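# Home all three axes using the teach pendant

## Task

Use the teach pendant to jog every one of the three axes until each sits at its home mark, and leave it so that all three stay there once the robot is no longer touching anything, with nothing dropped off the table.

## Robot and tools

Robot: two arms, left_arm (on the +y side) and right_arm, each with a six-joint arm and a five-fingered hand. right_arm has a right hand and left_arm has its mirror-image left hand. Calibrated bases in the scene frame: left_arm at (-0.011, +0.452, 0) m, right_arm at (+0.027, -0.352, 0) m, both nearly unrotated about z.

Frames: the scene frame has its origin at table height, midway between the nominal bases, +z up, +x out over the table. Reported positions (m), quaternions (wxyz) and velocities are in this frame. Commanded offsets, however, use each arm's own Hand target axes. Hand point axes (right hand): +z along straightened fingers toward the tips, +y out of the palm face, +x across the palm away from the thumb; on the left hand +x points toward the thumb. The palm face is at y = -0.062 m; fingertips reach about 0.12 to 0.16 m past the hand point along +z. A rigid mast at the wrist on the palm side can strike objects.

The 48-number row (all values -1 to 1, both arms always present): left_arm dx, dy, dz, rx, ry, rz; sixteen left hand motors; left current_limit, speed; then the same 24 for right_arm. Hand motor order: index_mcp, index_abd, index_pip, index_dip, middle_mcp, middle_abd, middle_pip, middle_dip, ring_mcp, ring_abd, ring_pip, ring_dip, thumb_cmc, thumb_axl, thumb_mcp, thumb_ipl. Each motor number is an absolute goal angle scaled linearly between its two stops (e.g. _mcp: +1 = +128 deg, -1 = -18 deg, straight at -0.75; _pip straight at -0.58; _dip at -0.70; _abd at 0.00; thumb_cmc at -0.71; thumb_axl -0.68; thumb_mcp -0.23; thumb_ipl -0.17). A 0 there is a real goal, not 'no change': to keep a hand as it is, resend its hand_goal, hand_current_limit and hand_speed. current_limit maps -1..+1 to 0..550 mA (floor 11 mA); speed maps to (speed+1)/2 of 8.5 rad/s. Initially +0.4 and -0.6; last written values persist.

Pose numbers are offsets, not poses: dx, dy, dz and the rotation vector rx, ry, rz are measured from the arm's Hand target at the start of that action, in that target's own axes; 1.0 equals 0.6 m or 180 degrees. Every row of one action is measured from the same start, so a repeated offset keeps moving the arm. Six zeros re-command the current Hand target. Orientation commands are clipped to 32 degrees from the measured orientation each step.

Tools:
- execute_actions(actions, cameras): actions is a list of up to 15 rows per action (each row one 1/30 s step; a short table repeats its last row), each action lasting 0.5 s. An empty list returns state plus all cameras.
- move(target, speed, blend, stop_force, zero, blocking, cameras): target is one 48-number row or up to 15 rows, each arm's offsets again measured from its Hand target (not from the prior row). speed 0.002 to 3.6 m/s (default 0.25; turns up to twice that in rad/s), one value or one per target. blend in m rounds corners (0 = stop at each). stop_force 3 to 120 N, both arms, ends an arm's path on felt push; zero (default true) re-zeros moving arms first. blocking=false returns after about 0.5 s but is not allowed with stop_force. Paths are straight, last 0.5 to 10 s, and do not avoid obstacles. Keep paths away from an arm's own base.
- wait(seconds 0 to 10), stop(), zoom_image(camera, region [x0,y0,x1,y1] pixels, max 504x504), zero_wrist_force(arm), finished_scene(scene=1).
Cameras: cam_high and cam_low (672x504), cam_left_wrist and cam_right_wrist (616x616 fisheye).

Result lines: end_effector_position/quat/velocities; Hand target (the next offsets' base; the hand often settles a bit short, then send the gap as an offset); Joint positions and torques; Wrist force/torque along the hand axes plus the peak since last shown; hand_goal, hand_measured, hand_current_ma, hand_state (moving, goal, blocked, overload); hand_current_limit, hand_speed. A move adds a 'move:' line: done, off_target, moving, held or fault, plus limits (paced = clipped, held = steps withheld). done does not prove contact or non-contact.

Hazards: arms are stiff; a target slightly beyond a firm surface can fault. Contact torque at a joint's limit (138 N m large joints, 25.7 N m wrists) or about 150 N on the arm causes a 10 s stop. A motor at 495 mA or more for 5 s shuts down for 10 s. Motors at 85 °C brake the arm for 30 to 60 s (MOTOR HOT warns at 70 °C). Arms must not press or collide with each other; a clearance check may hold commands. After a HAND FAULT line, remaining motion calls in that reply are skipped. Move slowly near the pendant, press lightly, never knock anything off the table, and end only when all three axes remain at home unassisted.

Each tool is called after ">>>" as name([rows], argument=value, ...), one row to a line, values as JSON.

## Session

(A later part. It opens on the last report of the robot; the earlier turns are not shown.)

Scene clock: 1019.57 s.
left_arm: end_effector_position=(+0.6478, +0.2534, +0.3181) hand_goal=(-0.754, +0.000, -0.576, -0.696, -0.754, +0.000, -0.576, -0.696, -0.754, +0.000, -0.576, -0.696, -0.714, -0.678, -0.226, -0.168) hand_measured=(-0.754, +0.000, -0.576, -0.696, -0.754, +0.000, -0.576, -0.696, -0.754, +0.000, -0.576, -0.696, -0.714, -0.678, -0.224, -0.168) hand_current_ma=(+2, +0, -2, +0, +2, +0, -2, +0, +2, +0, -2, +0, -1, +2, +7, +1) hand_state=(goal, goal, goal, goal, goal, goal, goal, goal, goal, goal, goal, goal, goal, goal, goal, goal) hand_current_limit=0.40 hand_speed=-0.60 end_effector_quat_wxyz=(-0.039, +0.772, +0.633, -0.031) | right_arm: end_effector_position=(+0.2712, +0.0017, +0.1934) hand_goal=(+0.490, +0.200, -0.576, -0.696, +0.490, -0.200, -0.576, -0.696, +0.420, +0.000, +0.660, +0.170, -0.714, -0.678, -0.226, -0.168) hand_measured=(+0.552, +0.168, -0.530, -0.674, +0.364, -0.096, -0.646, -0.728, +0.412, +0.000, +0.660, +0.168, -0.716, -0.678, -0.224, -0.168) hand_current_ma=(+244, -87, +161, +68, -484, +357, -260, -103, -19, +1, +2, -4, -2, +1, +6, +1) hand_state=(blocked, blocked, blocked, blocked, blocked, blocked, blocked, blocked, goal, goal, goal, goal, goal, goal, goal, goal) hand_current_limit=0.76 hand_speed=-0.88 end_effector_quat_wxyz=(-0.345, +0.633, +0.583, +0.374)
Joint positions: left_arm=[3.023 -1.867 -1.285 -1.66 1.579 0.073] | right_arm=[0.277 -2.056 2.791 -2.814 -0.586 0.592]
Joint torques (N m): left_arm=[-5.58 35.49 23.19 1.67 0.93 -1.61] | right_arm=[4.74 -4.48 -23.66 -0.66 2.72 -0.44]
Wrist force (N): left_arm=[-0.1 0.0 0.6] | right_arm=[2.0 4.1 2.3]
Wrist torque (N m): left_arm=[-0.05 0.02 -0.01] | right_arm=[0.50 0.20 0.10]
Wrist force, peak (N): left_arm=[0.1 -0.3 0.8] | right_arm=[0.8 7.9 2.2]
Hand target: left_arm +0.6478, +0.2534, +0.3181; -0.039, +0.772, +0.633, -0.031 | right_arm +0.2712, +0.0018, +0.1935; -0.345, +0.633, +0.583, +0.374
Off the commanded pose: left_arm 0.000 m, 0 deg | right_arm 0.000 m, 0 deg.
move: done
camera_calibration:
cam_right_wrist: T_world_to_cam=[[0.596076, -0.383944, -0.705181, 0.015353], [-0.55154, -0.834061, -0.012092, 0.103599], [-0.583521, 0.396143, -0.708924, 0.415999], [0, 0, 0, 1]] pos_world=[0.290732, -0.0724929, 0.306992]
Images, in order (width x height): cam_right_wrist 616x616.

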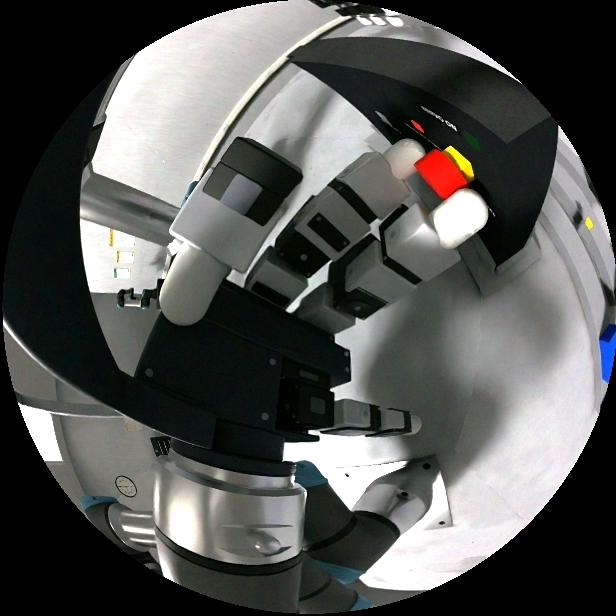

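>>> move([
  [0,0,0,0,0,0,-0.754,0,-0.576,-0.696,-0.754,0,-0.576,-0.696,-0.754,0,-0.576,-0.696,-0.714,-0.678,-0.226,-0.168,0.4,-0.6,0,0,0,0,0,0,0.49,-0.2,-0.576,-0.696,0.49,0.2,-0.576,-0.696,0.42,0,0.66,0.17,-0.714,-0.678,-0.226,-0.168,0.4,-0.8],
  [0,0,0,0,0,0,-0.754,0,-0.576,-0.696,-0.754,0,-0.576,-0.696,-0.754,0,-0.576,-0.696,-0.714,-0.678,-0.226,-0.168,0.4,-0.6,-0.0193,0,-0.0115,0,-0.34,0,0.49,-0.2,-0.576,-0.696,0.49,0.2,-0.576,-0.696,0.42,0,0.66,0.17,-0.714,-0.678,-0.226,-0.168,0.4,-0.8],
  [0,0,0,0,0,0,-0.754,0,-0.576,-0.696,-0.754,0,-0.576,-0.696,-0.754,0,-0.576,-0.696,-0.714,-0.678,-0.226,-0.168,0.4,-0.6,0.0293,-0.1335,-0.0385,0,-0.34,0,-0.548,-0.15,-0.576,-0.696,-0.548,0.15,-0.576,-0.696,-1,0,-0.576,-0.696,-0.714,-0.678,-0.226,-0.168,0.4,-0.6],
  [0,0,0,0,0,0,-0.754,0,-0.576,-0.696,-0.754,0,-0.576,-0.696,-0.754,0,-0.576,-0.696,-0.714,-0.678,-0.226,-0.168,0.4,-0.6,0.1525,0.0365,-0.0595,0,-0.4233,0,-0.548,-0.15,-0.576,-0.696,-0.548,0.15,-0.576,-0.696,-1,0,-0.576,-0.696,-0.714,-0.678,-0.226,-0.168,0.4,-0.6],
], speed=0.25, blend=[0,0.002,0,0], cameras=["cam_right_wrist", "cam_high"])

>>> zoom_image(camera="cam_right_wrist", region=[200, 40, 500, 340])

Scene clock: 1150.40 s.
left_arm: end_effector_position=(+0.6478, +0.2534, +0.3181) hand_goal=(-0.754, +0.000, -0.576, -0.696, -0.754, +0.000, -0.576, -0.696, -0.754, +0.000, -0.576, -0.696, -0.714, -0.678, -0.226, -0.168) hand_measured=(-0.754, +0.000, -0.576, -0.696, -0.754, +0.000, -0.576, -0.696, -0.754, +0.000, -0.576, -0.696, -0.714, -0.678, -0.224, -0.168) hand_current_ma=(+2, +0, -2, +0, +2, +0, -2, +0, +2, +0, -2, +0, -1, +2, +7, +1) hand_state=(goal, goal, goal, goal, goal, goal, goal, goal, goal, goal, goal, goal, goal, goal, goal, goal) hand_current_limit=0.40 hand_speed=-0.60 end_effector_quat_wxyz=(-0.039, +0.772, +0.633, -0.031) | right_arm: end_effector_position=(+0.2942, +0.0128, +0.2908) hand_goal=(-0.548, -0.150, -0.576, -0.696, -0.548, +0.150, -0.576, -0.696, -1.000, +0.000, -0.576, -0.696, -0.714, -0.678, -0.226, -0.168) hand_measured=(-0.548, -0.152, -0.576, -0.694, -0.548, +0.152, -0.578, -0.698, -0.992, +0.000, -0.572, -0.694, -0.714, -0.678, -0.224, -0.168) hand_current_ma=(-1, -2, +0, +5, -1, +4, -6, -5, +20, +1, +6, +5, -2, +1, +6, +1) hand_state=(goal, goal, goal, goal, goal, goal, goal, goal, goal, goal, goal, goal, goal, goal, goal, goal) hand_current_limit=0.40 hand_speed=-0.60 end_effector_quat_wxyz=(+0.088, +0.729, +0.672, -0.096)
Joint positions: left_arm=[3.023 -1.867 -1.285 -1.66 1.579 0.073] | right_arm=[0.945 -1.601 1.751 -1.501 -1.715 0.997]
Joint torques (N m): left_arm=[-6.38 35.68 24.02 1.77 0.93 -1.65] | right_arm=[10.78 -13.51 -36.05 0.35 -2.01 -0.51]
Wrist force (N): left_arm=[0.3 -0.5 0.6] | right_arm=[-0.9 0.0 0.9]
Wrist torque (N m): left_arm=[-0.12 -0.02 0.03] | right_arm=[-0.05 -0.02 0.15]
Wrist force, peak (N): left_arm=[0.3 0.0 0.8] | right_arm=[1.9 4.5 2.4]
Hand target: left_arm +0.6478, +0.2534, +0.3181; -0.039, +0.772, +0.633, -0.031 | right_arm +0.2942, +0.0128, +0.2908; +0.088, +0.729, +0.672, -0.097
Off the commanded pose: left_arm 0.000 m, 0 deg | right_arm 0.000 m, 0 deg.
move: done
camera_calibration:
cam_right_wrist: T_world_to_cam=[[0.56221, -0.81226, 0.155415, -0.160113], [-0.497389, -0.181974, 0.848227, -0.147792], [-0.6607, -0.554183, -0.506317, 0.469998], [0, 0, 0, 1]] pos_world=[0.327035, 0.103518, 0.388213]
Images, in order (width x height): cam_high 672x504, cam_right_wrist 616x616.

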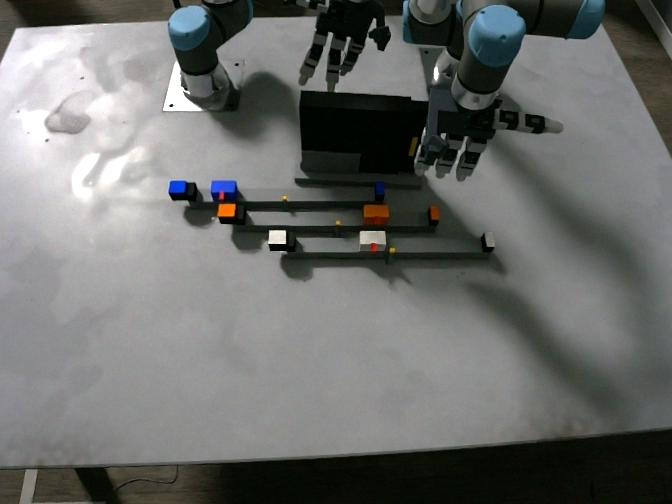

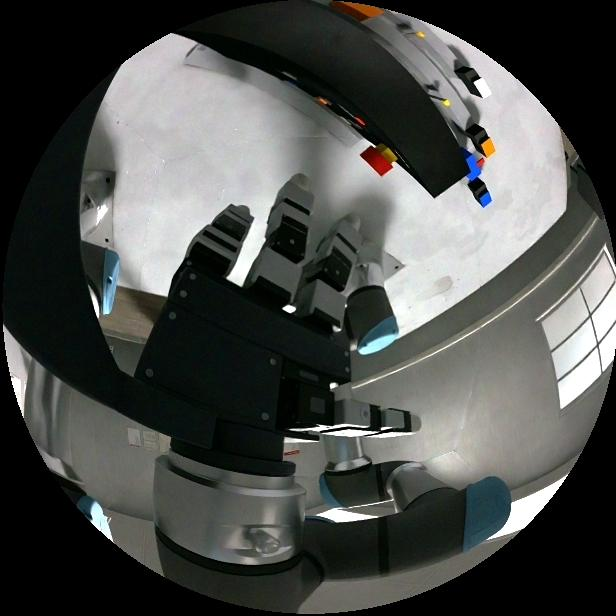

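Scaled by 1.680 from the camera's 616x616 image, which has a finer 880x880 frame.

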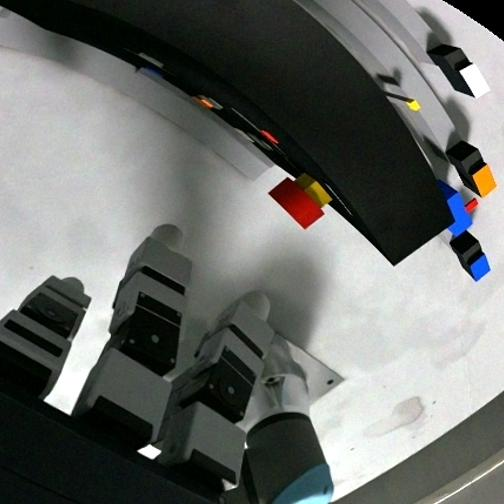

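>>> move([
  [0,0,0,0,0,0,-0.754,0,-0.576,-0.696,-0.754,0,-0.576,-0.696,-0.754,0,-0.576,-0.696,-0.714,-0.678,-0.226,-0.168,0.4,-0.6,0,0.118,0,0,0,0,-0.548,-0.17,-0.576,-0.696,-0.548,0.17,-0.576,-0.696,-1,0,-0.576,-0.696,-0.714,-0.678,-0.226,-0.168,0.4,-0.6],
], speed=0.05, stop_force=6, cameras=["cam_right_wrist"])

>>> zoom_image(camera="cam_right_wrist", region=[220, 100, 440, 320])

Scene clock: 1162.90 s.
left_arm: end_effector_position=(+0.6478, +0.2534, +0.3181) hand_goal=(-0.754, +0.000, -0.576, -0.696, -0.754, +0.000, -0.576, -0.696, -0.754, +0.000, -0.576, -0.696, -0.714, -0.678, -0.226, -0.168) hand_measured=(-0.754, +0.000, -0.576, -0.696, -0.754, +0.000, -0.576, -0.696, -0.754, +0.000, -0.576, -0.696, -0.714, -0.678, -0.224, -0.168) hand_current_ma=(+2, +0, -2, +0, +2, +0, -2, +0, +2, +0, -2, +0, -1, +2, +7, +1) hand_state=(goal, goal, goal, goal, goal, goal, goal, goal, goal, goal, goal, goal, goal, goal, goal, goal) hand_current_limit=0.40 hand_speed=-0.60 end_effector_quat_wxyz=(-0.039, +0.772, +0.633, -0.031) | right_arm: end_effector_position=(+0.3648, +0.0071, +0.2908) hand_goal=(-0.548, -0.170, -0.576, -0.696, -0.548, +0.170, -0.576, -0.696, -1.000, +0.000, -0.576, -0.696, -0.714, -0.678, -0.226, -0.168) hand_measured=(-0.548, -0.164, -0.576, -0.694, -0.548, +0.168, -0.578, -0.698, -0.992, +0.000, -0.572, -0.694, -0.714, -0.678, -0.224, -0.168) hand_current_ma=(-1, +12, +0, +5, -1, -4, -6, -5, +19, +1, +6, +5, -2, +1, +6, +1) hand_state=(goal, goal, goal, goal, goal, goal, goal, goal, goal, goal, goal, goal, goal, goal, goal, goal) hand_current_limit=0.40 hand_speed=-0.60 end_effector_quat_wxyz=(+0.088, +0.729, +0.672, -0.097)
Joint positions: left_arm=[3.023 -1.867 -1.285 -1.66 1.579 0.073] | right_arm=[0.829 -1.536 1.691 -1.523 -1.739 0.882]
Joint torques (N m): left_arm=[-6.77 36 24.38 1.62 1.05 -1.53] | right_arm=[13.68 -29.49 -11.41 0.57 1.42 -0.59]
Wrist force (N): left_arm=[0.0 0.0 0.7] | right_arm=[-1.3 0.0 0.4]
Wrist torque (N m): left_arm=[-0.06 0.02 0.00] | right_arm=[0.00 0.00 0.11]
Wrist force, peak (N): left_arm=[0.3 -0.1 0.7] | right_arm=[-1.4 0.9 0.6]
Hand target: left_arm +0.6478, +0.2534, +0.3181; -0.039, +0.772, +0.633, -0.031 | right_arm +0.3648, +0.0071, +0.2908; +0.088, +0.729, +0.672, -0.097
Off the commanded pose: left_arm 0.000 m, 0 deg | right_arm 0.000 m, 0 deg.
move: done
camera_calibration:
cam_right_wrist: T_world_to_cam=[[0.562381, -0.812081, 0.155729, -0.204628], [-0.497446, -0.181831, 0.848225, -0.113618], [-0.660511, -0.554492, -0.506225, 0.513353], [0, 0, 0, 1]] pos_world=[0.397635, 0.0978163, 0.388112]
Images, in order (width x height): cam_right_wrist 616x616.

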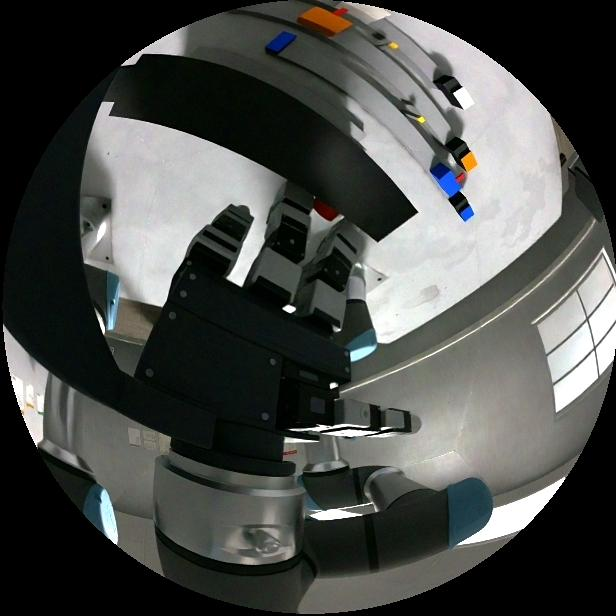

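Scaled by 2.291 from the camera's 616x616 image, which has a finer 880x880 frame.

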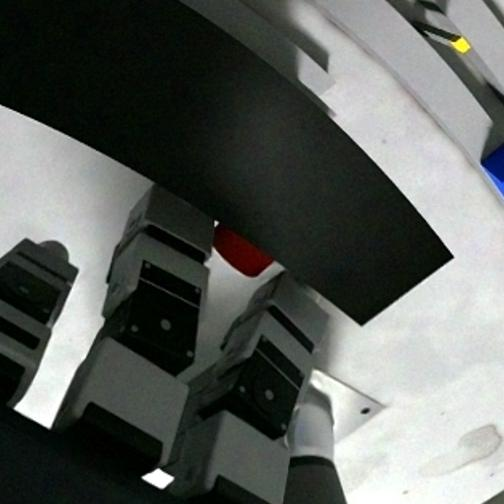

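>>> move([
  [0,0,0,0,0,0,-0.754,0,-0.576,-0.696,-0.754,0,-0.576,-0.696,-0.754,0,-0.576,-0.696,-0.714,-0.678,-0.226,-0.168,0.4,-0.6,0,0.005,0,0,0,0,-0.548,-0.17,-0.576,-0.696,-0.548,0.17,-0.576,-0.696,-1,0,-0.576,-0.696,-0.714,-0.678,-0.226,-0.168,0.4,-0.6],
  [0,0,0,0,0,0,-0.754,0,-0.576,-0.696,-0.754,0,-0.576,-0.696,-0.754,0,-0.576,-0.696,-0.714,-0.678,-0.226,-0.168,0.4,-0.6,0,0.005,0,0,0,0,-0.548,0.2,-0.576,-0.696,-0.548,-0.2,-0.576,-0.696,-1,0,-0.576,-0.696,-0.714,-0.678,-0.226,-0.168,0.7,-0.88],
], speed=0.05, cameras=["cam_right_wrist"])

>>> zoom_image(camera="cam_right_wrist", region=[220, 100, 440, 320])

Scene clock: 1175.67 s.
left_arm: end_effector_position=(+0.6478, +0.2534, +0.3181) hand_goal=(-0.754, +0.000, -0.576, -0.696, -0.754, +0.000, -0.576, -0.696, -0.754, +0.000, -0.576, -0.696, -0.714, -0.678, -0.226, -0.168) hand_measured=(-0.754, +0.000, -0.576, -0.696, -0.754, +0.000, -0.576, -0.696, -0.754, +0.000, -0.576, -0.696, -0.714, -0.678, -0.224, -0.168) hand_current_ma=(+2, +0, -2, +0, +2, +0, -2, +0, +2, +0, -2, +0, -1, +2, +7, +1) hand_state=(goal, goal, goal, goal, goal, goal, goal, goal, goal, goal, goal, goal, goal, goal, goal, goal) hand_current_limit=0.40 hand_speed=-0.60 end_effector_quat_wxyz=(-0.039, +0.772, +0.633, -0.031) | right_arm: end_effector_position=(+0.3678, +0.0068, +0.2908) hand_goal=(-0.548, +0.200, -0.576, -0.696, -0.548, -0.200, -0.576, -0.696, -1.000, +0.000, -0.576, -0.696, -0.714, -0.678, -0.226, -0.168) hand_measured=(-0.548, -0.086, -0.576, -0.694, -0.548, +0.108, -0.578, -0.698, -0.992, +0.000, -0.572, -0.694, -0.714, -0.678, -0.224, -0.168) hand_current_ma=(-1, -467, +0, +5, -1, +467, -6, -5, +19, +1, +6, +5, -2, +1, +6, +1) hand_state=(goal, blocked, goal, goal, goal, blocked, goal, goal, goal, goal, goal, goal, goal, goal, goal, goal) hand_current_limit=0.70 hand_speed=-0.88 end_effector_quat_wxyz=(+0.088, +0.729, +0.672, -0.097)
Joint positions: left_arm=[3.023 -1.867 -1.285 -1.66 1.579 0.073] | right_arm=[0.824 -1.533 1.688 -1.524 -1.74 0.877]
Joint torques (N m): left_arm=[-5.8 35.5 23.58 1.6 1.06 -1.54] | right_arm=[3.24 -28.7 -20.15 -3.75 -1.47 1.21]
Wrist force (N): left_arm=[0.1 -0.1 0.5] | right_arm=[-1.4 -0.2 1.0]
Wrist torque (N m): left_arm=[-0.05 0.00 0.00] | right_arm=[-0.06 -0.03 0.16]
Wrist force, peak (N): left_arm=[0.4 -0.2 0.8] | right_arm=[-1.2 0.3 1.4]
Hand target: left_arm +0.6478, +0.2534, +0.3181; -0.039, +0.772, +0.633, -0.031 | right_arm +0.3678, +0.0068, +0.2907; +0.088, +0.729, +0.672, -0.097
Off the commanded pose: left_arm 0.000 m, 0 deg | right_arm 0.000 m, 0 deg.
move: done
camera_calibration:
cam_right_wrist: T_world_to_cam=[[0.562328, -0.812126, 0.155687, -0.206517], [-0.497458, -0.181841, 0.848215, -0.112171], [-0.660547, -0.554423, -0.506253, 0.515187], [0, 0, 0, 1]] pos_world=[0.400635, 0.0975166, 0.388112]
Images, in order (width x height): cam_right_wrist 616x616.

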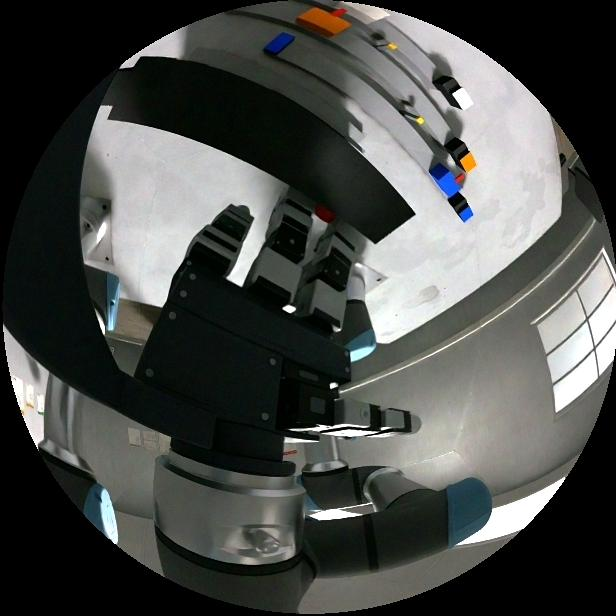

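Scaled by 2.291 from the camera's 616x616 image, which has a finer 880x880 frame.

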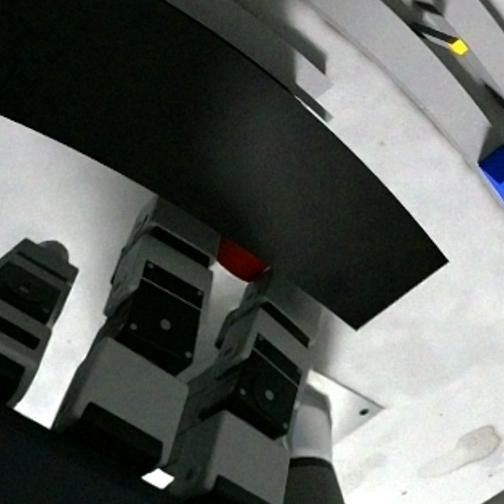

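>>> move([
  [0,0,0,0,0,0,-0.754,0,-0.576,-0.696,-0.754,0,-0.576,-0.696,-0.754,0,-0.576,-0.696,-0.714,-0.678,-0.226,-0.168,0.4,-0.6,-0.034,0,0.004,0,0.0694,0,-0.548,0.2,-0.576,-0.696,-0.548,-0.2,-0.576,-0.696,-1,0,-0.576,-0.696,-0.714,-0.678,-0.226,-0.168,0.7,-0.88],
  [0,0,0,0,0,0,-0.754,0,-0.576,-0.696,-0.754,0,-0.576,-0.696,-0.754,0,-0.576,-0.696,-0.714,-0.678,-0.226,-0.168,0.4,-0.6,-0.0662,0,0.0152,0,0.1389,0,-0.548,0.2,-0.576,-0.696,-0.548,-0.2,-0.576,-0.696,-1,0,-0.576,-0.696,-0.714,-0.678,-0.226,-0.168,0.7,-0.88],
  [0,0,0,0,0,0,-0.754,0,-0.576,-0.696,-0.754,0,-0.576,-0.696,-0.754,0,-0.576,-0.696,-0.714,-0.678,-0.226,-0.168,0.4,-0.6,-0.0952,0,0.0332,0,0.2083,0,-0.548,0.2,-0.576,-0.696,-0.548,-0.2,-0.576,-0.696,-1,0,-0.576,-0.696,-0.714,-0.678,-0.226,-0.168,0.7,-0.88],
  [0,0,0,0,0,0,-0.754,0,-0.576,-0.696,-0.754,0,-0.576,-0.696,-0.754,0,-0.576,-0.696,-0.714,-0.678,-0.226,-0.168,0.4,-0.6,-0.1197,0,0.057,0,0.2778,0,-0.548,0.2,-0.576,-0.696,-0.548,-0.2,-0.576,-0.696,-1,0,-0.576,-0.696,-0.714,-0.678,-0.226,-0.168,0.7,-0.88],
], speed=0.1, blend=0.003, cameras=["cam_right_wrist"])

>>> zoom_image(camera="cam_right_wrist", region=[220, 100, 440, 320])

Scene clock: 1207.90 s.
left_arm: end_effector_position=(+0.6478, +0.2534, +0.3181) hand_goal=(-0.754, +0.000, -0.576, -0.696, -0.754, +0.000, -0.576, -0.696, -0.754, +0.000, -0.576, -0.696, -0.714, -0.678, -0.226, -0.168) hand_measured=(-0.754, +0.000, -0.576, -0.696, -0.754, +0.000, -0.576, -0.696, -0.754, +0.000, -0.576, -0.696, -0.714, -0.678, -0.224, -0.168) hand_current_ma=(+2, +0, -2, +0, +2, +0, -2, +0, +2, +0, -2, +0, -1, +2, +7, +1) hand_state=(goal, goal, goal, goal, goal, goal, goal, goal, goal, goal, goal, goal, goal, goal, goal, goal) hand_current_limit=0.40 hand_speed=-0.60 end_effector_quat_wxyz=(-0.039, +0.772, +0.633, -0.031) | right_arm: end_effector_position=(+0.3614, -0.0712, +0.2763) hand_goal=(-0.548, +0.200, -0.576, -0.696, -0.548, -0.200, -0.576, -0.696, -1.000, +0.000, -0.576, -0.696, -0.714, -0.678, -0.226, -0.168) hand_measured=(-0.544, -0.066, -0.574, -0.694, -0.554, +0.108, -0.578, -0.698, -0.992, +0.000, -0.572, -0.694, -0.714, -0.678, -0.224, -0.168) hand_current_ma=(+11, -468, +2, +5, -16, +467, -3, -3, +19, +0, +6, +5, -2, +1, +6, +1) hand_state=(goal, blocked, goal, goal, goal, blocked, goal, goal, goal, goal, goal, goal, goal, goal, goal, goal) hand_current_limit=0.70 hand_speed=-0.88 end_effector_quat_wxyz=(-0.204, +0.701, +0.646, +0.220)
Joint positions: left_arm=[3.023 -1.867 -1.285 -1.66 1.579 0.073] | right_arm=[0.21 -2.111 2.28 -1.907 -0.981 0.297]
Joint torques (N m): left_arm=[-6.02 36.42 23.75 1.66 0.94 -1.27] | right_arm=[5.12 1.36 -29.63 -4.78 0.33 -0.13]
Wrist force (N): left_arm=[0.0 0.0 0.5] | right_arm=[1.8 -0.2 -2.3]
Wrist torque (N m): left_arm=[-0.04 0.02 -0.01] | right_arm=[0.26 0.36 0.21]
Wrist force, peak (N): left_arm=[0.3 -0.2 0.9] | right_arm=[-1.4 -0.9 -3.2]
Hand target: left_arm +0.6478, +0.2534, +0.3181; -0.039, +0.772, +0.633, -0.031 | right_arm +0.3614, -0.0711, +0.2764; -0.204, +0.701, +0.646, +0.221
Off the commanded pose: left_arm 0.000 m, 0 deg | right_arm 0.000 m, 0 deg.
move: done
camera_calibration:
cam_right_wrist: T_world_to_cam=[[0.573867, -0.659587, -0.485408, -0.080215], [-0.544143, -0.750067, 0.375908, -0.0103859], [-0.612033, 0.0484106, -0.789349, 0.564019], [0, 0, 0, 1]] pos_world=[0.385579, -0.0880034, 0.410175]
Images, in order (width x height): cam_right_wrist 616x616.

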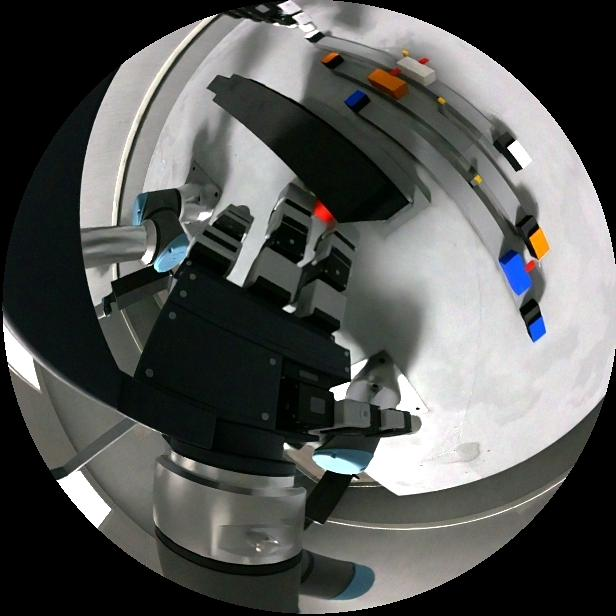

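Scaled by 2.291 from the camera's 616x616 image, which has a finer 880x880 frame.

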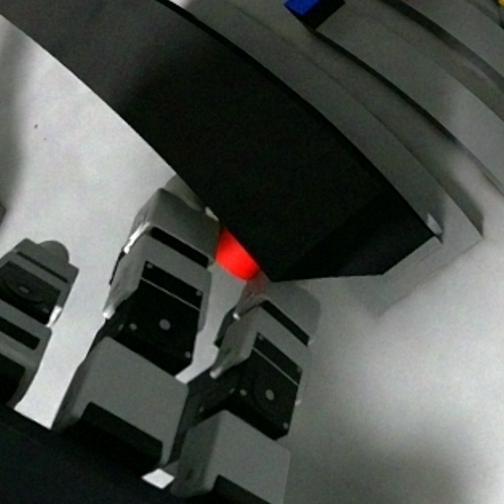

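>>> move([
  [0,0,0,0,0,0,-0.754,0,-0.576,-0.696,-0.754,0,-0.576,-0.696,-0.754,0,-0.576,-0.696,-0.714,-0.678,-0.226,-0.168,0.4,-0.6,-0.034,0,0.004,0,0.0694,0,-0.548,0.2,-0.576,-0.696,-0.548,-0.2,-0.576,-0.696,-1,0,-0.576,-0.696,-0.714,-0.678,-0.226,-0.168,0.74,-0.88],
  [0,0,0,0,0,0,-0.754,0,-0.576,-0.696,-0.754,0,-0.576,-0.696,-0.754,0,-0.576,-0.696,-0.714,-0.678,-0.226,-0.168,0.4,-0.6,-0.0662,0,0.0152,0,0.1389,0,-0.548,0.2,-0.576,-0.696,-0.548,-0.2,-0.576,-0.696,-1,0,-0.576,-0.696,-0.714,-0.678,-0.226,-0.168,0.74,-0.88],
  [0,0,0,0,0,0,-0.754,0,-0.576,-0.696,-0.754,0,-0.576,-0.696,-0.754,0,-0.576,-0.696,-0.714,-0.678,-0.226,-0.168,0.4,-0.6,-0.0952,0,0.0332,0,0.2083,0,-0.548,0.2,-0.576,-0.696,-0.548,-0.2,-0.576,-0.696,-1,0,-0.576,-0.696,-0.714,-0.678,-0.226,-0.168,0.74,-0.88],
], speed=0.12, blend=0.003, cameras=["cam_right_wrist"])

>>> zoom_image(camera="cam_right_wrist", region=[220, 100, 440, 320])

Scene clock: 1244.70 s.
left_arm: end_effector_position=(+0.6478, +0.2534, +0.3181) hand_goal=(-0.754, +0.000, -0.576, -0.696, -0.754, +0.000, -0.576, -0.696, -0.754, +0.000, -0.576, -0.696, -0.714, -0.678, -0.226, -0.168) hand_measured=(-0.754, +0.000, -0.576, -0.696, -0.754, +0.000, -0.576, -0.696, -0.754, +0.000, -0.576, -0.696, -0.714, -0.678, -0.224, -0.168) hand_current_ma=(+2, +0, -2, +0, +2, +0, -2, +0, +2, +0, -2, +0, -1, +2, +7, +1) hand_state=(goal, goal, goal, goal, goal, goal, goal, goal, goal, goal, goal, goal, goal, goal, goal, goal) hand_current_limit=0.40 hand_speed=-0.60 end_effector_quat_wxyz=(-0.039, +0.772, +0.633, -0.031) | right_arm: end_effector_position=(+0.3585, -0.1065, +0.2273) hand_goal=(-0.548, +0.200, -0.576, -0.696, -0.548, -0.200, -0.576, -0.696, -1.000, +0.000, -0.576, -0.696, -0.714, -0.678, -0.226, -0.168) hand_measured=(-0.542, -0.058, -0.574, -0.694, -0.556, +0.108, -0.578, -0.698, -0.996, -0.002, -0.574, -0.694, -0.714, -0.678, -0.224, -0.168) hand_current_ma=(+15, -479, +2, +4, -19, +478, -5, -3, +10, -2, +6, +5, -2, +1, +6, +1) hand_state=(goal, blocked, goal, goal, goal, blocked, goal, goal, goal, goal, goal, goal, goal, goal, goal, goal) hand_current_limit=0.74 hand_speed=-0.88 end_effector_quat_wxyz=(-0.401, +0.593, +0.547, +0.434)
Joint positions: left_arm=[3.023 -1.867 -1.285 -1.66 1.579 0.073] | right_arm=[-0.386 -2.203 2.498 -1.039 -0.461 -0.88]
Joint torques (N m): left_arm=[-6.56 34.87 23.93 1.66 1.13 -1.6] | right_arm=[14.97 4.11 -31.51 -0.58 0.85 -1.1]
Wrist force (N): left_arm=[0.1 0.1 0.3] | right_arm=[0.4 -0.4 -4.5]
Wrist torque (N m): left_arm=[-0.02 -0.01 0.01] | right_arm=[0.57 0.17 0.13]
Wrist force, peak (N): left_arm=[0.3 -0.5 0.8] | right_arm=[0.4 -0.9 -5.0]
Hand target: left_arm +0.6478, +0.2534, +0.3181; -0.039, +0.772, +0.633, -0.031 | right_arm +0.3585, -0.1064, +0.2273; -0.401, +0.593, +0.547, +0.434
Off the commanded pose: left_arm 0.000 m, 0 deg | right_arm 0.000 m, 0 deg.
move: done
camera_calibration:
cam_right_wrist: T_world_to_cam=[[0.607806, -0.239785, -0.757017, -0.0313961], [-0.550156, -0.814608, -0.183692, 0.102442], [-0.572626, 0.528127, -0.627042, 0.525284], [0, 0, 0, 1]] pos_world=[0.376233, -0.201495, 0.324426]
Images, in order (width x height): cam_right_wrist 616x616.

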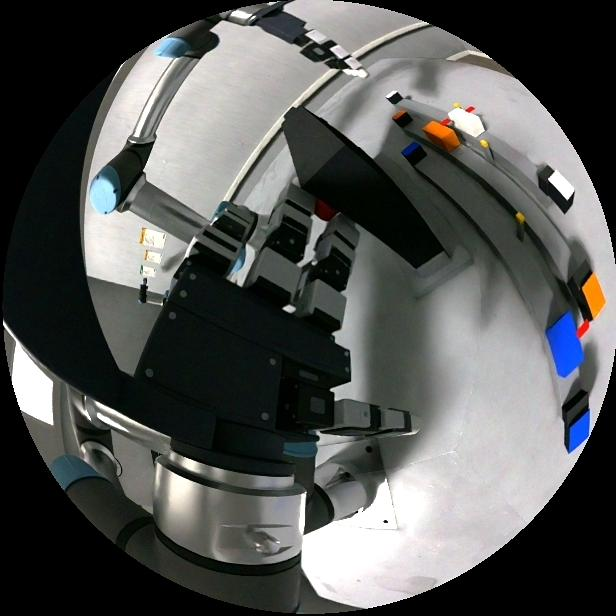

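Scaled by 2.291 from the camera's 616x616 image, which has a finer 880x880 frame.

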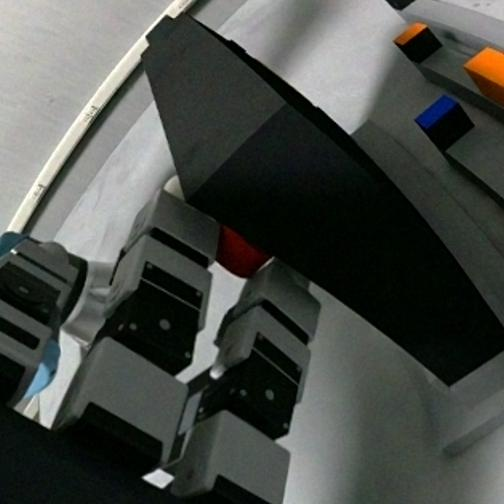

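>>> move([
  [0,0,0,0,0,0,-0.754,0,-0.576,-0.696,-0.754,0,-0.576,-0.696,-0.754,0,-0.576,-0.696,-0.714,-0.678,-0.226,-0.168,0.4,-0.6,0,0,0,0,0,0,-0.548,-0.2,-0.576,-0.696,-0.548,0.2,-0.576,-0.696,-1,0,-0.576,-0.696,-0.714,-0.678,-0.226,-0.168,0.4,-0.85],
  [0,0,0,0,0,0,-0.754,0,-0.576,-0.696,-0.754,0,-0.576,-0.696,-0.754,0,-0.576,-0.696,-0.714,-0.678,-0.226,-0.168,0.4,-0.6,0.0663,0,0.0142,0,-0.1389,0,-0.548,-0.2,-0.576,-0.696,-0.548,0.2,-0.576,-0.696,-1,0,-0.576,-0.696,-0.714,-0.678,-0.226,-0.168,0.4,-0.85],
  [0,0,0,0,0,0,-0.754,0,-0.576,-0.696,-0.754,0,-0.576,-0.696,-0.754,0,-0.576,-0.696,-0.714,-0.678,-0.226,-0.168,0.4,-0.6,0.1207,0,0.055,0,-0.2778,0,-0.548,-0.2,-0.576,-0.696,-0.548,0.2,-0.576,-0.696,-1,0,-0.576,-0.696,-0.714,-0.678,-0.226,-0.168,0.4,-0.85],
  [0,0,0,0,0,0,-0.754,0,-0.576,-0.696,-0.754,0,-0.576,-0.696,-0.754,0,-0.576,-0.696,-0.714,-0.678,-0.226,-0.168,0.4,-0.6,0.1505,0,0.1083,0,-0.4028,0,-0.548,-0.2,-0.576,-0.696,-0.548,0.2,-0.576,-0.696,-1,0,-0.576,-0.696,-0.714,-0.678,-0.226,-0.168,0.4,-0.85],
  [0,0,0,0,0,0,-0.754,0,-0.576,-0.696,-0.754,0,-0.576,-0.696,-0.754,0,-0.576,-0.696,-0.714,-0.678,-0.226,-0.168,0.4,-0.6,0.1505,-0.133,0.1083,0,-0.4028,0,-0.548,-0.2,-0.576,-0.696,-0.548,0.2,-0.576,-0.696,-1,0,-0.576,-0.696,-0.714,-0.678,-0.226,-0.168,0.4,-0.85],
], speed=0.2, blend=[0,0.003,0.003,0,0], cameras=["cam_right_wrist"])

>>> zoom_image(camera="cam_right_wrist", region=[250, 0, 450, 200])

Scene clock: 1273.30 s.
left_arm: end_effector_position=(+0.6478, +0.2534, +0.3181) hand_goal=(-0.754, +0.000, -0.576, -0.696, -0.754, +0.000, -0.576, -0.696, -0.754, +0.000, -0.576, -0.696, -0.714, -0.678, -0.226, -0.168) hand_measured=(-0.754, +0.000, -0.576, -0.696, -0.754, +0.000, -0.576, -0.696, -0.754, +0.000, -0.576, -0.696, -0.714, -0.678, -0.224, -0.168) hand_current_ma=(+2, +0, -2, +0, +2, +0, -2, +0, +2, +0, -2, +0, -1, +2, +7, +1) hand_state=(goal, goal, goal, goal, goal, goal, goal, goal, goal, goal, goal, goal, goal, goal, goal, goal) hand_current_limit=0.40 hand_speed=-0.60 end_effector_quat_wxyz=(-0.039, +0.772, +0.633, -0.031) | right_arm: end_effector_position=(+0.2863, -0.0111, +0.2938) hand_goal=(-0.548, -0.200, -0.576, -0.696, -0.548, +0.200, -0.576, -0.696, -1.000, +0.000, -0.576, -0.696, -0.714, -0.678, -0.226, -0.168) hand_measured=(-0.548, -0.200, -0.574, -0.694, -0.550, +0.196, -0.578, -0.698, -0.996, -0.002, -0.574, -0.694, -0.714, -0.678, -0.224, -0.168) hand_current_ma=(+0, -1, +2, +4, -4, -8, -5, -3, +10, -2, +6, +5, -1, +1, +6, +1) hand_state=(goal, goal, goal, goal, goal, goal, goal, goal, goal, goal, goal, goal, goal, goal, goal, goal) hand_current_limit=0.40 hand_speed=-0.85 end_effector_quat_wxyz=(+0.000, +0.735, +0.678, -0.001)
Joint positions: left_arm=[3.023 -1.867 -1.285 -1.66 1.579 0.073] | right_arm=[0.84 -1.809 1.941 -1.702 -1.57 0.876]
Joint torques (N m): left_arm=[-6.58 35.54 23.83 1.67 1.12 -1.59] | right_arm=[9.53 -17.52 -30.54 -4.82 -2.12 0.96]
Wrist force (N): left_arm=[-0.1 -0.1 0.7] | right_arm=[-1.3 0.4 0.5]
Wrist torque (N m): left_arm=[-0.08 0.04 -0.01] | right_arm=[0.08 -0.01 0.17]
Wrist force, peak (N): left_arm=[0.3 0.1 0.9] | right_arm=[0.0 -0.1 -4.9]
Hand target: left_arm +0.6478, +0.2534, +0.3181; -0.039, +0.772, +0.633, -0.031 | right_arm +0.2862, -0.0111, +0.2939; +0.000, +0.735, +0.678, -0.001
Off the commanded pose: left_arm 0.000 m, 0 deg | right_arm 0.000 m, 0 deg.
move: done
camera_calibration:
cam_right_wrist: T_world_to_cam=[[0.561042, -0.826433, -0.0473277, -0.115848], [-0.514517, -0.392938, 0.76215, -0.130767], [-0.648462, -0.403247, -0.645669, 0.492252], [0, 0, 0, 1]] pos_world=[0.316921, 0.0513755, 0.412013]
Images, in order (width x height): cam_right_wrist 616x616.

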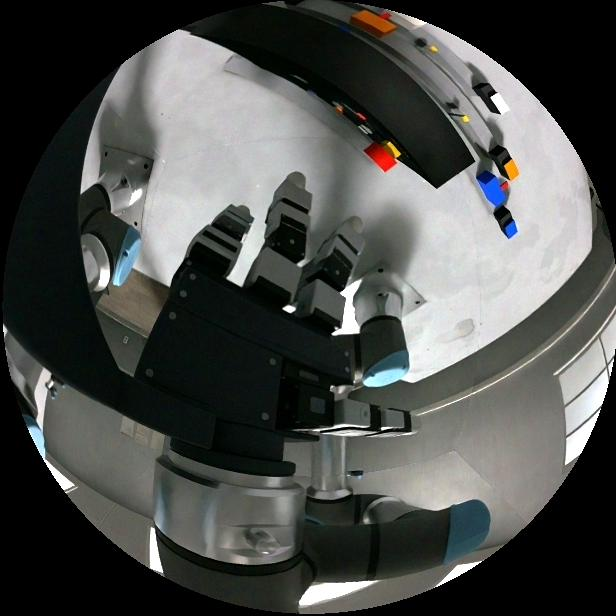

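Scaled by 2.520 from the camera's 616x616 image, which has a finer 880x880 frame.

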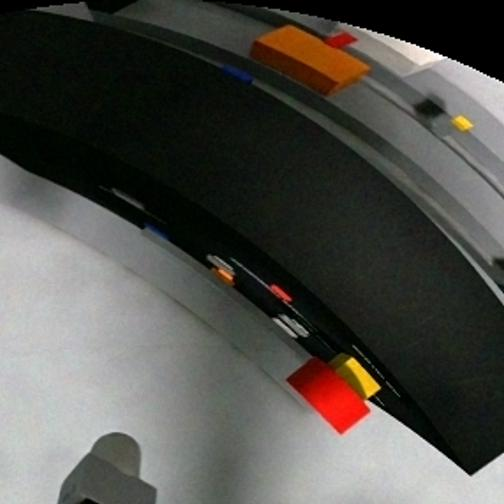

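>>> move([
  [0,0,0,0,0,0,-0.754,0,-0.576,-0.696,-0.754,0,-0.576,-0.696,-0.754,0,-0.576,-0.696,-0.714,-0.678,-0.226,-0.168,0.4,-0.6,0.088,0,0.0055,0,-0.1667,0,-0.548,-0.16,-0.576,-0.696,-0.548,0.16,-0.576,-0.696,-1,0,-0.576,-0.696,-0.714,-0.678,-0.226,-0.168,0.4,-0.85],
  [0,0,0,0,0,0,-0.754,0,-0.576,-0.696,-0.754,0,-0.576,-0.696,-0.754,0,-0.576,-0.696,-0.714,-0.678,-0.226,-0.168,0.4,-0.6,0.088,0.1298,0.0055,0,-0.1667,0,-0.548,-0.16,-0.576,-0.696,-0.548,0.16,-0.576,-0.696,-1,0,-0.576,-0.696,-0.714,-0.678,-0.226,-0.168,0.4,-0.85],
  [0,0,0,0,0,0,-0.754,0,-0.576,-0.696,-0.754,0,-0.576,-0.696,-0.754,0,-0.576,-0.696,-0.714,-0.678,-0.226,-0.168,0.4,-0.6,0.088,0.1298,0.0055,0,-0.1667,0,-0.548,0.25,-0.576,-0.696,-0.548,-0.25,-0.576,-0.696,-1,0,-0.576,-0.696,-0.714,-0.678,-0.226,-0.168,0.74,-0.9],
], speed=[0.2, 0.06, 0.1], cameras=["cam_right_wrist"])

>>> zoom_image(camera="cam_right_wrist", region=[220, 100, 440, 320])

Scene clock: 1339.07 s.
left_arm: end_effector_position=(+0.6478, +0.2534, +0.3181) hand_goal=(-0.754, +0.000, -0.576, -0.696, -0.754, +0.000, -0.576, -0.696, -0.754, +0.000, -0.576, -0.696, -0.714, -0.678, -0.226, -0.168) hand_measured=(-0.754, +0.000, -0.576, -0.696, -0.754, +0.000, -0.576, -0.696, -0.754, +0.000, -0.576, -0.696, -0.714, -0.678, -0.224, -0.168) hand_current_ma=(+2, +0, -2, +0, +2, +0, -2, +0, +2, +0, -2, +0, -1, +2, +7, +1) hand_state=(goal, goal, goal, goal, goal, goal, goal, goal, goal, goal, goal, goal, goal, goal, goal, goal) hand_current_limit=0.40 hand_speed=-0.60 end_effector_quat_wxyz=(-0.039, +0.772, +0.633, -0.031) | right_arm: end_effector_position=(+0.3681, +0.0352, +0.2905) hand_goal=(-0.548, +0.250, -0.576, -0.696, -0.548, -0.250, -0.576, -0.696, -1.000, +0.000, -0.576, -0.696, -0.714, -0.678, -0.226, -0.168) hand_measured=(-0.548, -0.022, -0.574, -0.694, -0.550, +0.018, -0.578, -0.698, -0.996, +0.000, -0.574, -0.694, -0.714, -0.678, -0.224, -0.168) hand_current_ma=(+0, -478, +2, +4, -4, +474, -5, -3, +10, -1, +6, +5, -1, +1, +6, +1) hand_state=(goal, moving, goal, goal, goal, moving, goal, goal, goal, goal, goal, goal, goal, goal, goal, goal) hand_current_limit=0.74 hand_speed=-0.90 end_effector_quat_wxyz=(+0.175, +0.710, +0.655, -0.191)
Joint positions: left_arm=[3.023 -1.867 -1.285 -1.66 1.579 0.073] | right_arm=[0.92 -1.337 1.478 -1.27 -1.863 1.022]
Joint torques (N m): left_arm=[-6.36 35.29 24.64 1.47 1.04 -1.44] | right_arm=[13.34 -36.35 -11.61 0.79 1.06 -0.78]
Wrist force (N): left_arm=[0.0 -0.1 0.5] | right_arm=[-1.5 0.3 1.0]
Wrist torque (N m): left_arm=[-0.07 0.02 0.00] | right_arm=[-0.05 -0.05 0.15]
Wrist force, peak (N): left_arm=[0.3 0.0 1.0] | right_arm=[-2.2 0.0 0.4]
Hand target: left_arm +0.6478, +0.2534, +0.3181; -0.039, +0.772, +0.633, -0.031 | right_arm +0.3681, +0.0353, +0.2905; +0.175, +0.710, +0.655, -0.191
Off the commanded pose: left_arm 0.000 m, 0 deg | right_arm 0.000 m, 0 deg.
move: done
camera_calibration:
cam_right_wrist: T_world_to_cam=[[0.567959, -0.745767, 0.348216, -0.243929], [-0.478958, 0.0445896, 0.876704, -0.129659], [-0.669344, -0.664713, -0.331866, 0.4875], [0, 0, 0, 1]] pos_world=[0.402745, 0.147914, 0.360398]
Images, in order (width x height): cam_right_wrist 616x616.

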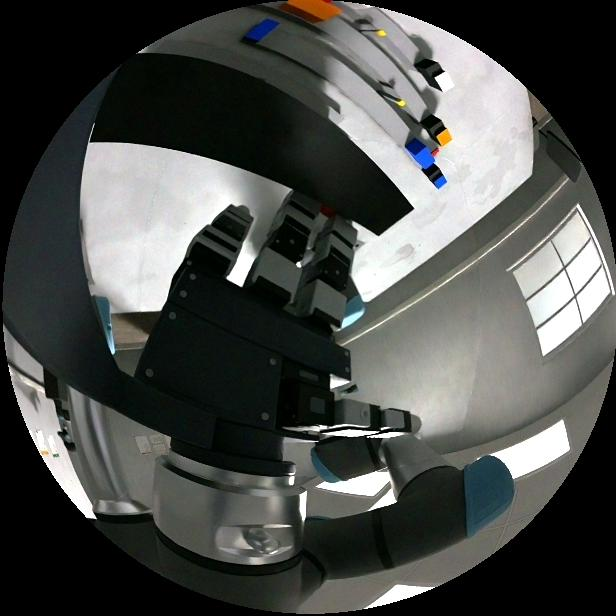

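Scaled by 2.291 from the camera's 616x616 image, which has a finer 880x880 frame.

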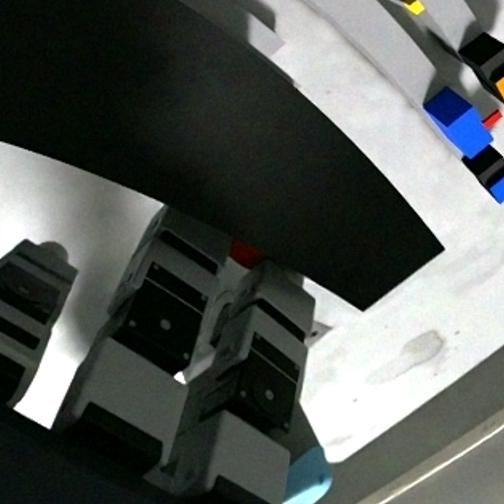

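>>> move([
  [0,0,0,0,0,0,-0.754,0,-0.576,-0.696,-0.754,0,-0.576,-0.696,-0.754,0,-0.576,-0.696,-0.714,-0.678,-0.226,-0.168,0.4,-0.6,-0.0381,0,0.0042,0,0.0694,0,-0.548,0.25,-0.576,-0.696,-0.548,-0.25,-0.576,-0.696,-1,0,-0.576,-0.696,-0.714,-0.678,-0.226,-0.168,0.74,-0.9],
  [0,0,0,0,0,0,-0.754,0,-0.576,-0.696,-0.754,0,-0.576,-0.696,-0.754,0,-0.576,-0.696,-0.714,-0.678,-0.226,-0.168,0.4,-0.6,-0.0745,0,0.0165,0,0.1389,0,-0.548,0.25,-0.576,-0.696,-0.548,-0.25,-0.576,-0.696,-1,0,-0.576,-0.696,-0.714,-0.678,-0.226,-0.168,0.74,-0.9],
  [0,0,0,0,0,0,-0.754,0,-0.576,-0.696,-0.754,0,-0.576,-0.696,-0.754,0,-0.576,-0.696,-0.714,-0.678,-0.226,-0.168,0.4,-0.6,-0.1072,0,0.0364,0,0.2083,0,-0.548,0.25,-0.576,-0.696,-0.548,-0.25,-0.576,-0.696,-1,0,-0.576,-0.696,-0.714,-0.678,-0.226,-0.168,0.74,-0.9],
  [0,0,0,0,0,0,-0.754,0,-0.576,-0.696,-0.754,0,-0.576,-0.696,-0.754,0,-0.576,-0.696,-0.714,-0.678,-0.226,-0.168,0.4,-0.6,-0.135,0,0.0629,0,0.2778,0,-0.548,0.25,-0.576,-0.696,-0.548,-0.25,-0.576,-0.696,-1,0,-0.576,-0.696,-0.714,-0.678,-0.226,-0.168,0.74,-0.9],
], speed=0.1, blend=0.003, cameras=["cam_right_wrist"])

>>> zoom_image(camera="cam_right_wrist", region=[220, 100, 440, 320])

Scene clock: 1360.97 s.
left_arm: end_effector_position=(+0.6478, +0.2534, +0.3181) hand_goal=(-0.754, +0.000, -0.576, -0.696, -0.754, +0.000, -0.576, -0.696, -0.754, +0.000, -0.576, -0.696, -0.714, -0.678, -0.226, -0.168) hand_measured=(-0.754, +0.000, -0.576, -0.696, -0.754, +0.000, -0.576, -0.696, -0.754, +0.000, -0.576, -0.696, -0.714, -0.678, -0.224, -0.168) hand_current_ma=(+2, +0, -2, +0, +2, +0, -2, +0, +2, +0, -2, +0, -1, +2, +7, +1) hand_state=(goal, goal, goal, goal, goal, goal, goal, goal, goal, goal, goal, goal, goal, goal, goal, goal) hand_current_limit=0.40 hand_speed=-0.60 end_effector_quat_wxyz=(-0.039, +0.772, +0.633, -0.031) | right_arm: end_effector_position=(+0.3610, -0.0535, +0.2983) hand_goal=(-0.548, +0.250, -0.576, -0.696, -0.548, -0.250, -0.576, -0.696, -1.000, +0.000, -0.576, -0.696, -0.714, -0.678, -0.226, -0.168) hand_measured=(-0.546, +0.000, -0.574, -0.694, -0.556, +0.028, -0.578, -0.698, -0.996, +0.000, -0.574, -0.694, -0.714, -0.678, -0.224, -0.168) hand_current_ma=(+3, -479, +2, +4, -18, +478, -5, -3, +10, -1, +6, +5, -1, +1, +6, +1) hand_state=(goal, blocked, goal, goal, goal, blocked, goal, goal, goal, goal, goal, goal, goal, goal, goal, goal) hand_current_limit=0.74 hand_speed=-0.90 end_effector_quat_wxyz=(-0.118, +0.724, +0.667, +0.127)
Joint positions: left_arm=[3.023 -1.867 -1.285 -1.66 1.579 0.073] | right_arm=[0.446 -1.969 2.094 -1.861 -1.263 0.508]
Joint torques (N m): left_arm=[-6.09 35.34 25.53 1.49 1.08 -1.36] | right_arm=[6.76 -6.48 -31.05 0.23 -0.78 0.33]
Wrist force (N): left_arm=[0.1 0.2 0.6] | right_arm=[2.7 0.0 1.6]
Wrist torque (N m): left_arm=[-0.03 0.00 0.00] | right_arm=[0.03 0.24 0.31]
Wrist force, peak (N): left_arm=[0.5 -0.2 1.0] | right_arm=[2.3 1.8 6.0]
Hand target: left_arm +0.6478, +0.2534, +0.3181; -0.039, +0.772, +0.633, -0.031 | right_arm +0.3609, -0.0535, +0.2984; -0.118, +0.724, +0.668, +0.127
Off the commanded pose: left_arm 0.000 m, 0 deg | right_arm 0.000 m, 0 deg.
move: done
camera_calibration:
cam_right_wrist: T_world_to_cam=[[0.565646, -0.763928, -0.310576, -0.112431], [-0.53395, -0.626293, 0.568027, -0.0600378], [-0.628444, -0.15547, -0.76216, 0.567248], [0, 0, 0, 1]] pos_world=[0.388022, -0.0353001, 0.431518]
Images, in order (width x height): cam_right_wrist 616x616.

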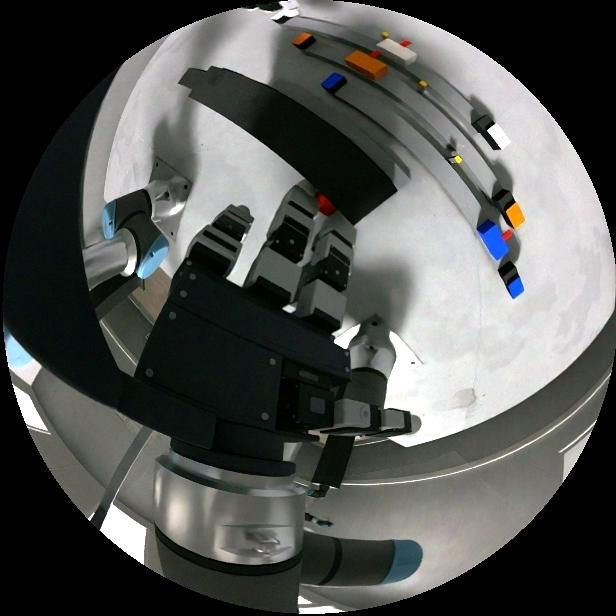

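Scaled by 2.291 from the camera's 616x616 image, which has a finer 880x880 frame.

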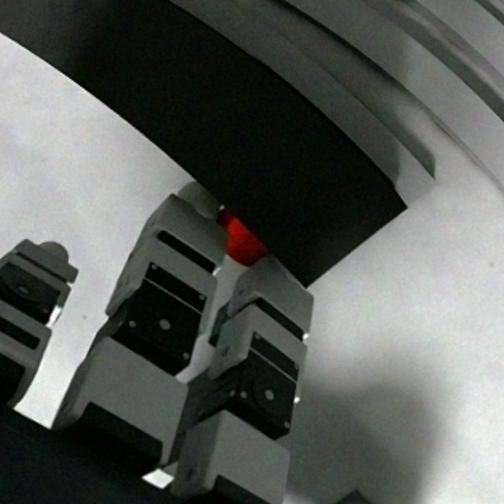

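>>> move([
  [0,0,0,0,0,0,-0.754,0,-0.576,-0.696,-0.754,0,-0.576,-0.696,-0.754,0,-0.576,-0.696,-0.714,-0.678,-0.226,-0.168,0.4,-0.6,-0.0381,0,0.0042,0,0.0694,0,-0.548,0.25,-0.576,-0.696,-0.548,-0.25,-0.576,-0.696,-1,0,-0.576,-0.696,-0.714,-0.678,-0.226,-0.168,0.74,-0.9],
  [0,0,0,0,0,0,-0.754,0,-0.576,-0.696,-0.754,0,-0.576,-0.696,-0.754,0,-0.576,-0.696,-0.714,-0.678,-0.226,-0.168,0.4,-0.6,-0.0745,0,0.0165,0,0.1389,0,-0.548,0.25,-0.576,-0.696,-0.548,-0.25,-0.576,-0.696,-1,0,-0.576,-0.696,-0.714,-0.678,-0.226,-0.168,0.74,-0.9],
  [0,0,0,0,0,0,-0.754,0,-0.576,-0.696,-0.754,0,-0.576,-0.696,-0.754,0,-0.576,-0.696,-0.714,-0.678,-0.226,-0.168,0.4,-0.6,-0.1072,0,0.0364,0,0.2083,0,-0.548,0.25,-0.576,-0.696,-0.548,-0.25,-0.576,-0.696,-1,0,-0.576,-0.696,-0.714,-0.678,-0.226,-0.168,0.74,-0.9],
  [0,0,0,0,0,0,-0.754,0,-0.576,-0.696,-0.754,0,-0.576,-0.696,-0.754,0,-0.576,-0.696,-0.714,-0.678,-0.226,-0.168,0.4,-0.6,-0.135,0,0.0629,0,0.2778,0,-0.548,0.25,-0.576,-0.696,-0.548,-0.25,-0.576,-0.696,-1,0,-0.576,-0.696,-0.714,-0.678,-0.226,-0.168,0.74,-0.9],
], speed=0.1, blend=0.003, cameras=["cam_right_wrist"])

>>> zoom_image(camera="cam_right_wrist", region=[220, 100, 440, 320])

Scene clock: 1379.87 s.
left_arm: end_effector_position=(+0.6478, +0.2534, +0.3181) hand_goal=(-0.754, +0.000, -0.576, -0.696, -0.754, +0.000, -0.576, -0.696, -0.754, +0.000, -0.576, -0.696, -0.714, -0.678, -0.226, -0.168) hand_measured=(-0.754, +0.000, -0.576, -0.696, -0.754, +0.000, -0.576, -0.696, -0.754, +0.000, -0.576, -0.696, -0.714, -0.678, -0.224, -0.168) hand_current_ma=(+2, +0, -2, +0, +2, +0, -2, +0, +2, +0, -2, +0, -1, +2, +7, +1) hand_state=(goal, goal, goal, goal, goal, goal, goal, goal, goal, goal, goal, goal, goal, goal, goal, goal) hand_current_limit=0.40 hand_speed=-0.60 end_effector_quat_wxyz=(-0.039, +0.772, +0.633, -0.031) | right_arm: end_effector_position=(+0.3558, -0.1166, +0.2352) hand_goal=(-0.548, +0.250, -0.576, -0.696, -0.548, -0.250, -0.576, -0.696, -1.000, +0.000, -0.576, -0.696, -0.714, -0.678, -0.226, -0.168) hand_measured=(-0.542, +0.002, -0.572, -0.694, -0.562, +0.030, -0.584, -0.698, -0.996, -0.002, -0.574, -0.694, -0.714, -0.678, -0.224, -0.168) hand_current_ma=(+16, -479, +8, +4, -43, +478, -19, -5, +10, -2, +6, +5, -1, +1, +6, +1) hand_state=(goal, blocked, goal, goal, goal, blocked, goal, goal, goal, goal, goal, goal, goal, goal, goal, goal) hand_current_limit=0.74 hand_speed=-0.90 end_effector_quat_wxyz=(-0.389, +0.603, +0.555, +0.421)
Joint positions: left_arm=[3.023 -1.867 -1.285 -1.66 1.579 0.073] | right_arm=[-0.42 -2.241 2.469 -1 -0.513 -0.866]
Joint torques (N m): left_arm=[-5.64 34.72 26.3 1.44 1.03 -1.62] | right_arm=[12.68 3.04 -31.54 -0.98 -1.13 -1.05]
Wrist force (N): left_arm=[0.2 -0.2 0.4] | right_arm=[2.3 1.2 2.3]
Wrist torque (N m): left_arm=[-0.07 -0.01 0.01] | right_arm=[0.12 0.39 0.21]
Wrist force, peak (N): left_arm=[0.2 -0.3 1.1] | right_arm=[2.5 1.0 3.4]
Hand target: left_arm +0.6478, +0.2534, +0.3181; -0.039, +0.772, +0.633, -0.031 | right_arm +0.3557, -0.1165, +0.2352; -0.389, +0.603, +0.555, +0.421
Off the commanded pose: left_arm 0.000 m, 0 deg | right_arm 0.000 m, 0 deg.
move: done
camera_calibration:
cam_right_wrist: T_world_to_cam=[[0.60514, -0.272499, -0.748031, -0.0311721], [-0.550736, -0.821781, -0.146167, 0.0847621], [-0.574887, 0.500419, -0.647368, 0.536433], [0, 0, 0, 1]] pos_world=[0.373934, -0.20728, 0.336342]
Images, in order (width x height): cam_right_wrist 616x616.

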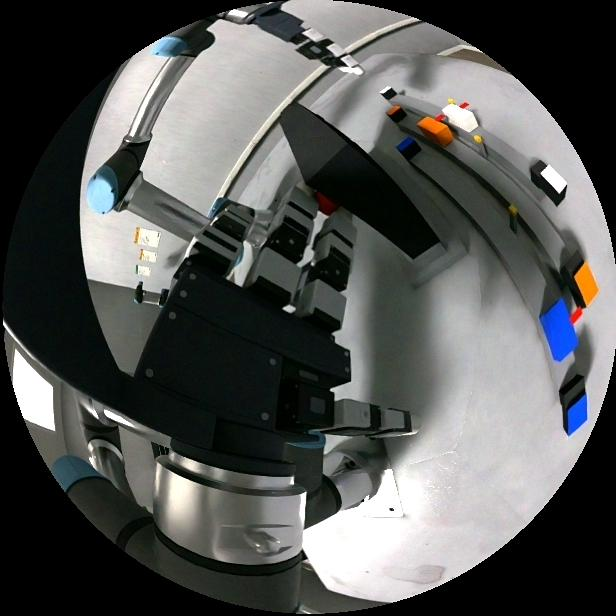

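Scaled by 2.291 from the camera's 616x616 image, which has a finer 880x880 frame.

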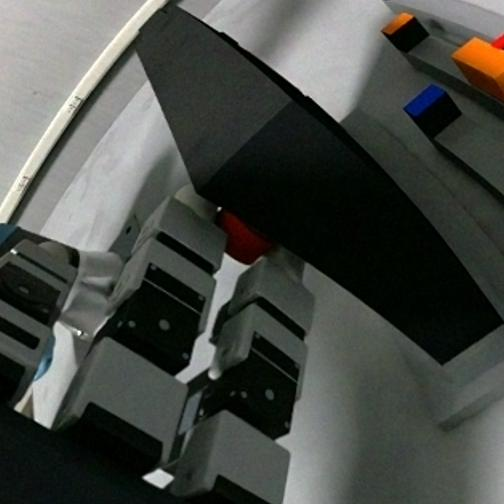

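>>> move([
  [0,0,0,0,0,0,-0.754,0,-0.576,-0.696,-0.754,0,-0.576,-0.696,-0.754,0,-0.576,-0.696,-0.714,-0.678,-0.226,-0.168,0.4,-0.6,0,0,0,0,0,0,-0.548,-0.16,-0.576,-0.696,-0.548,0.16,-0.576,-0.696,-1,0,-0.576,-0.696,-0.714,-0.678,-0.226,-0.168,0.4,-0.85],
], speed=0.1)

Scene clock: 1388.13 s.
left_arm: end_effector_position=(+0.6478, +0.2534, +0.3181) hand_goal=(-0.754, +0.000, -0.576, -0.696, -0.754, +0.000, -0.576, -0.696, -0.754, +0.000, -0.576, -0.696, -0.714, -0.678, -0.226, -0.168) hand_measured=(-0.754, +0.000, -0.576, -0.696, -0.754, +0.000, -0.576, -0.696, -0.754, +0.000, -0.576, -0.696, -0.714, -0.678, -0.224, -0.168) hand_current_ma=(+2, +0, -2, +0, +2, +0, -2, +0, +2, +0, -2, +0, -1, +2, +7, +1) hand_state=(goal, goal, goal, goal, goal, goal, goal, goal, goal, goal, goal, goal, goal, goal, goal, goal) hand_current_limit=0.40 hand_speed=-0.60 end_effector_quat_wxyz=(-0.039, +0.772, +0.633, -0.031) | right_arm: end_effector_position=(+0.3557, -0.1165, +0.2352) hand_goal=(-0.548, -0.160, -0.576, -0.696, -0.548, +0.160, -0.576, -0.696, -1.000, +0.000, -0.576, -0.696, -0.714, -0.678, -0.226, -0.168) hand_measured=(-0.546, -0.160, -0.574, -0.694, -0.552, +0.148, -0.580, -0.698, -0.996, -0.002, -0.574, -0.694, -0.714, -0.678, -0.224, -0.168) hand_current_ma=(+4, -1, +6, +4, -8, -26, -7, -5, +10, -2, +6, +5, -1, +1, +6, +1) hand_state=(goal, goal, goal, goal, goal, goal, goal, goal, goal, goal, goal, goal, goal, goal, goal, goal) hand_current_limit=0.40 hand_speed=-0.85 end_effector_quat_wxyz=(-0.389, +0.603, +0.555, +0.421)
Joint positions: left_arm=[3.023 -1.867 -1.285 -1.66 1.579 0.073] | right_arm=[-0.42 -2.241 2.469 -1 -0.514 -0.866]
Joint torques (N m): left_arm=[-6.45 35.06 26.16 1.51 1.03 -1.51] | right_arm=[13.86 -0.54 -29.28 -3.58 1.63 1.03]
Wrist force (N): left_arm=[0.0 -0.2 0.5] | right_arm=[-1.0 1.0 -0.1]
Wrist torque (N m): left_arm=[-0.07 0.02 0.00] | right_arm=[0.25 0.16 0.03]
Wrist force, peak (N): left_arm=[0.5 -0.3 0.8] | right_arm=[2.4 1.3 2.4]
Hand target: left_arm +0.6478, +0.2534, +0.3181; -0.039, +0.772, +0.633, -0.031 | right_arm +0.3557, -0.1165, +0.2352; -0.389, +0.603, +0.555, +0.421
Off the commanded pose: left_arm 0.000 m, 0 deg | right_arm 0.000 m, 0 deg.
move: done


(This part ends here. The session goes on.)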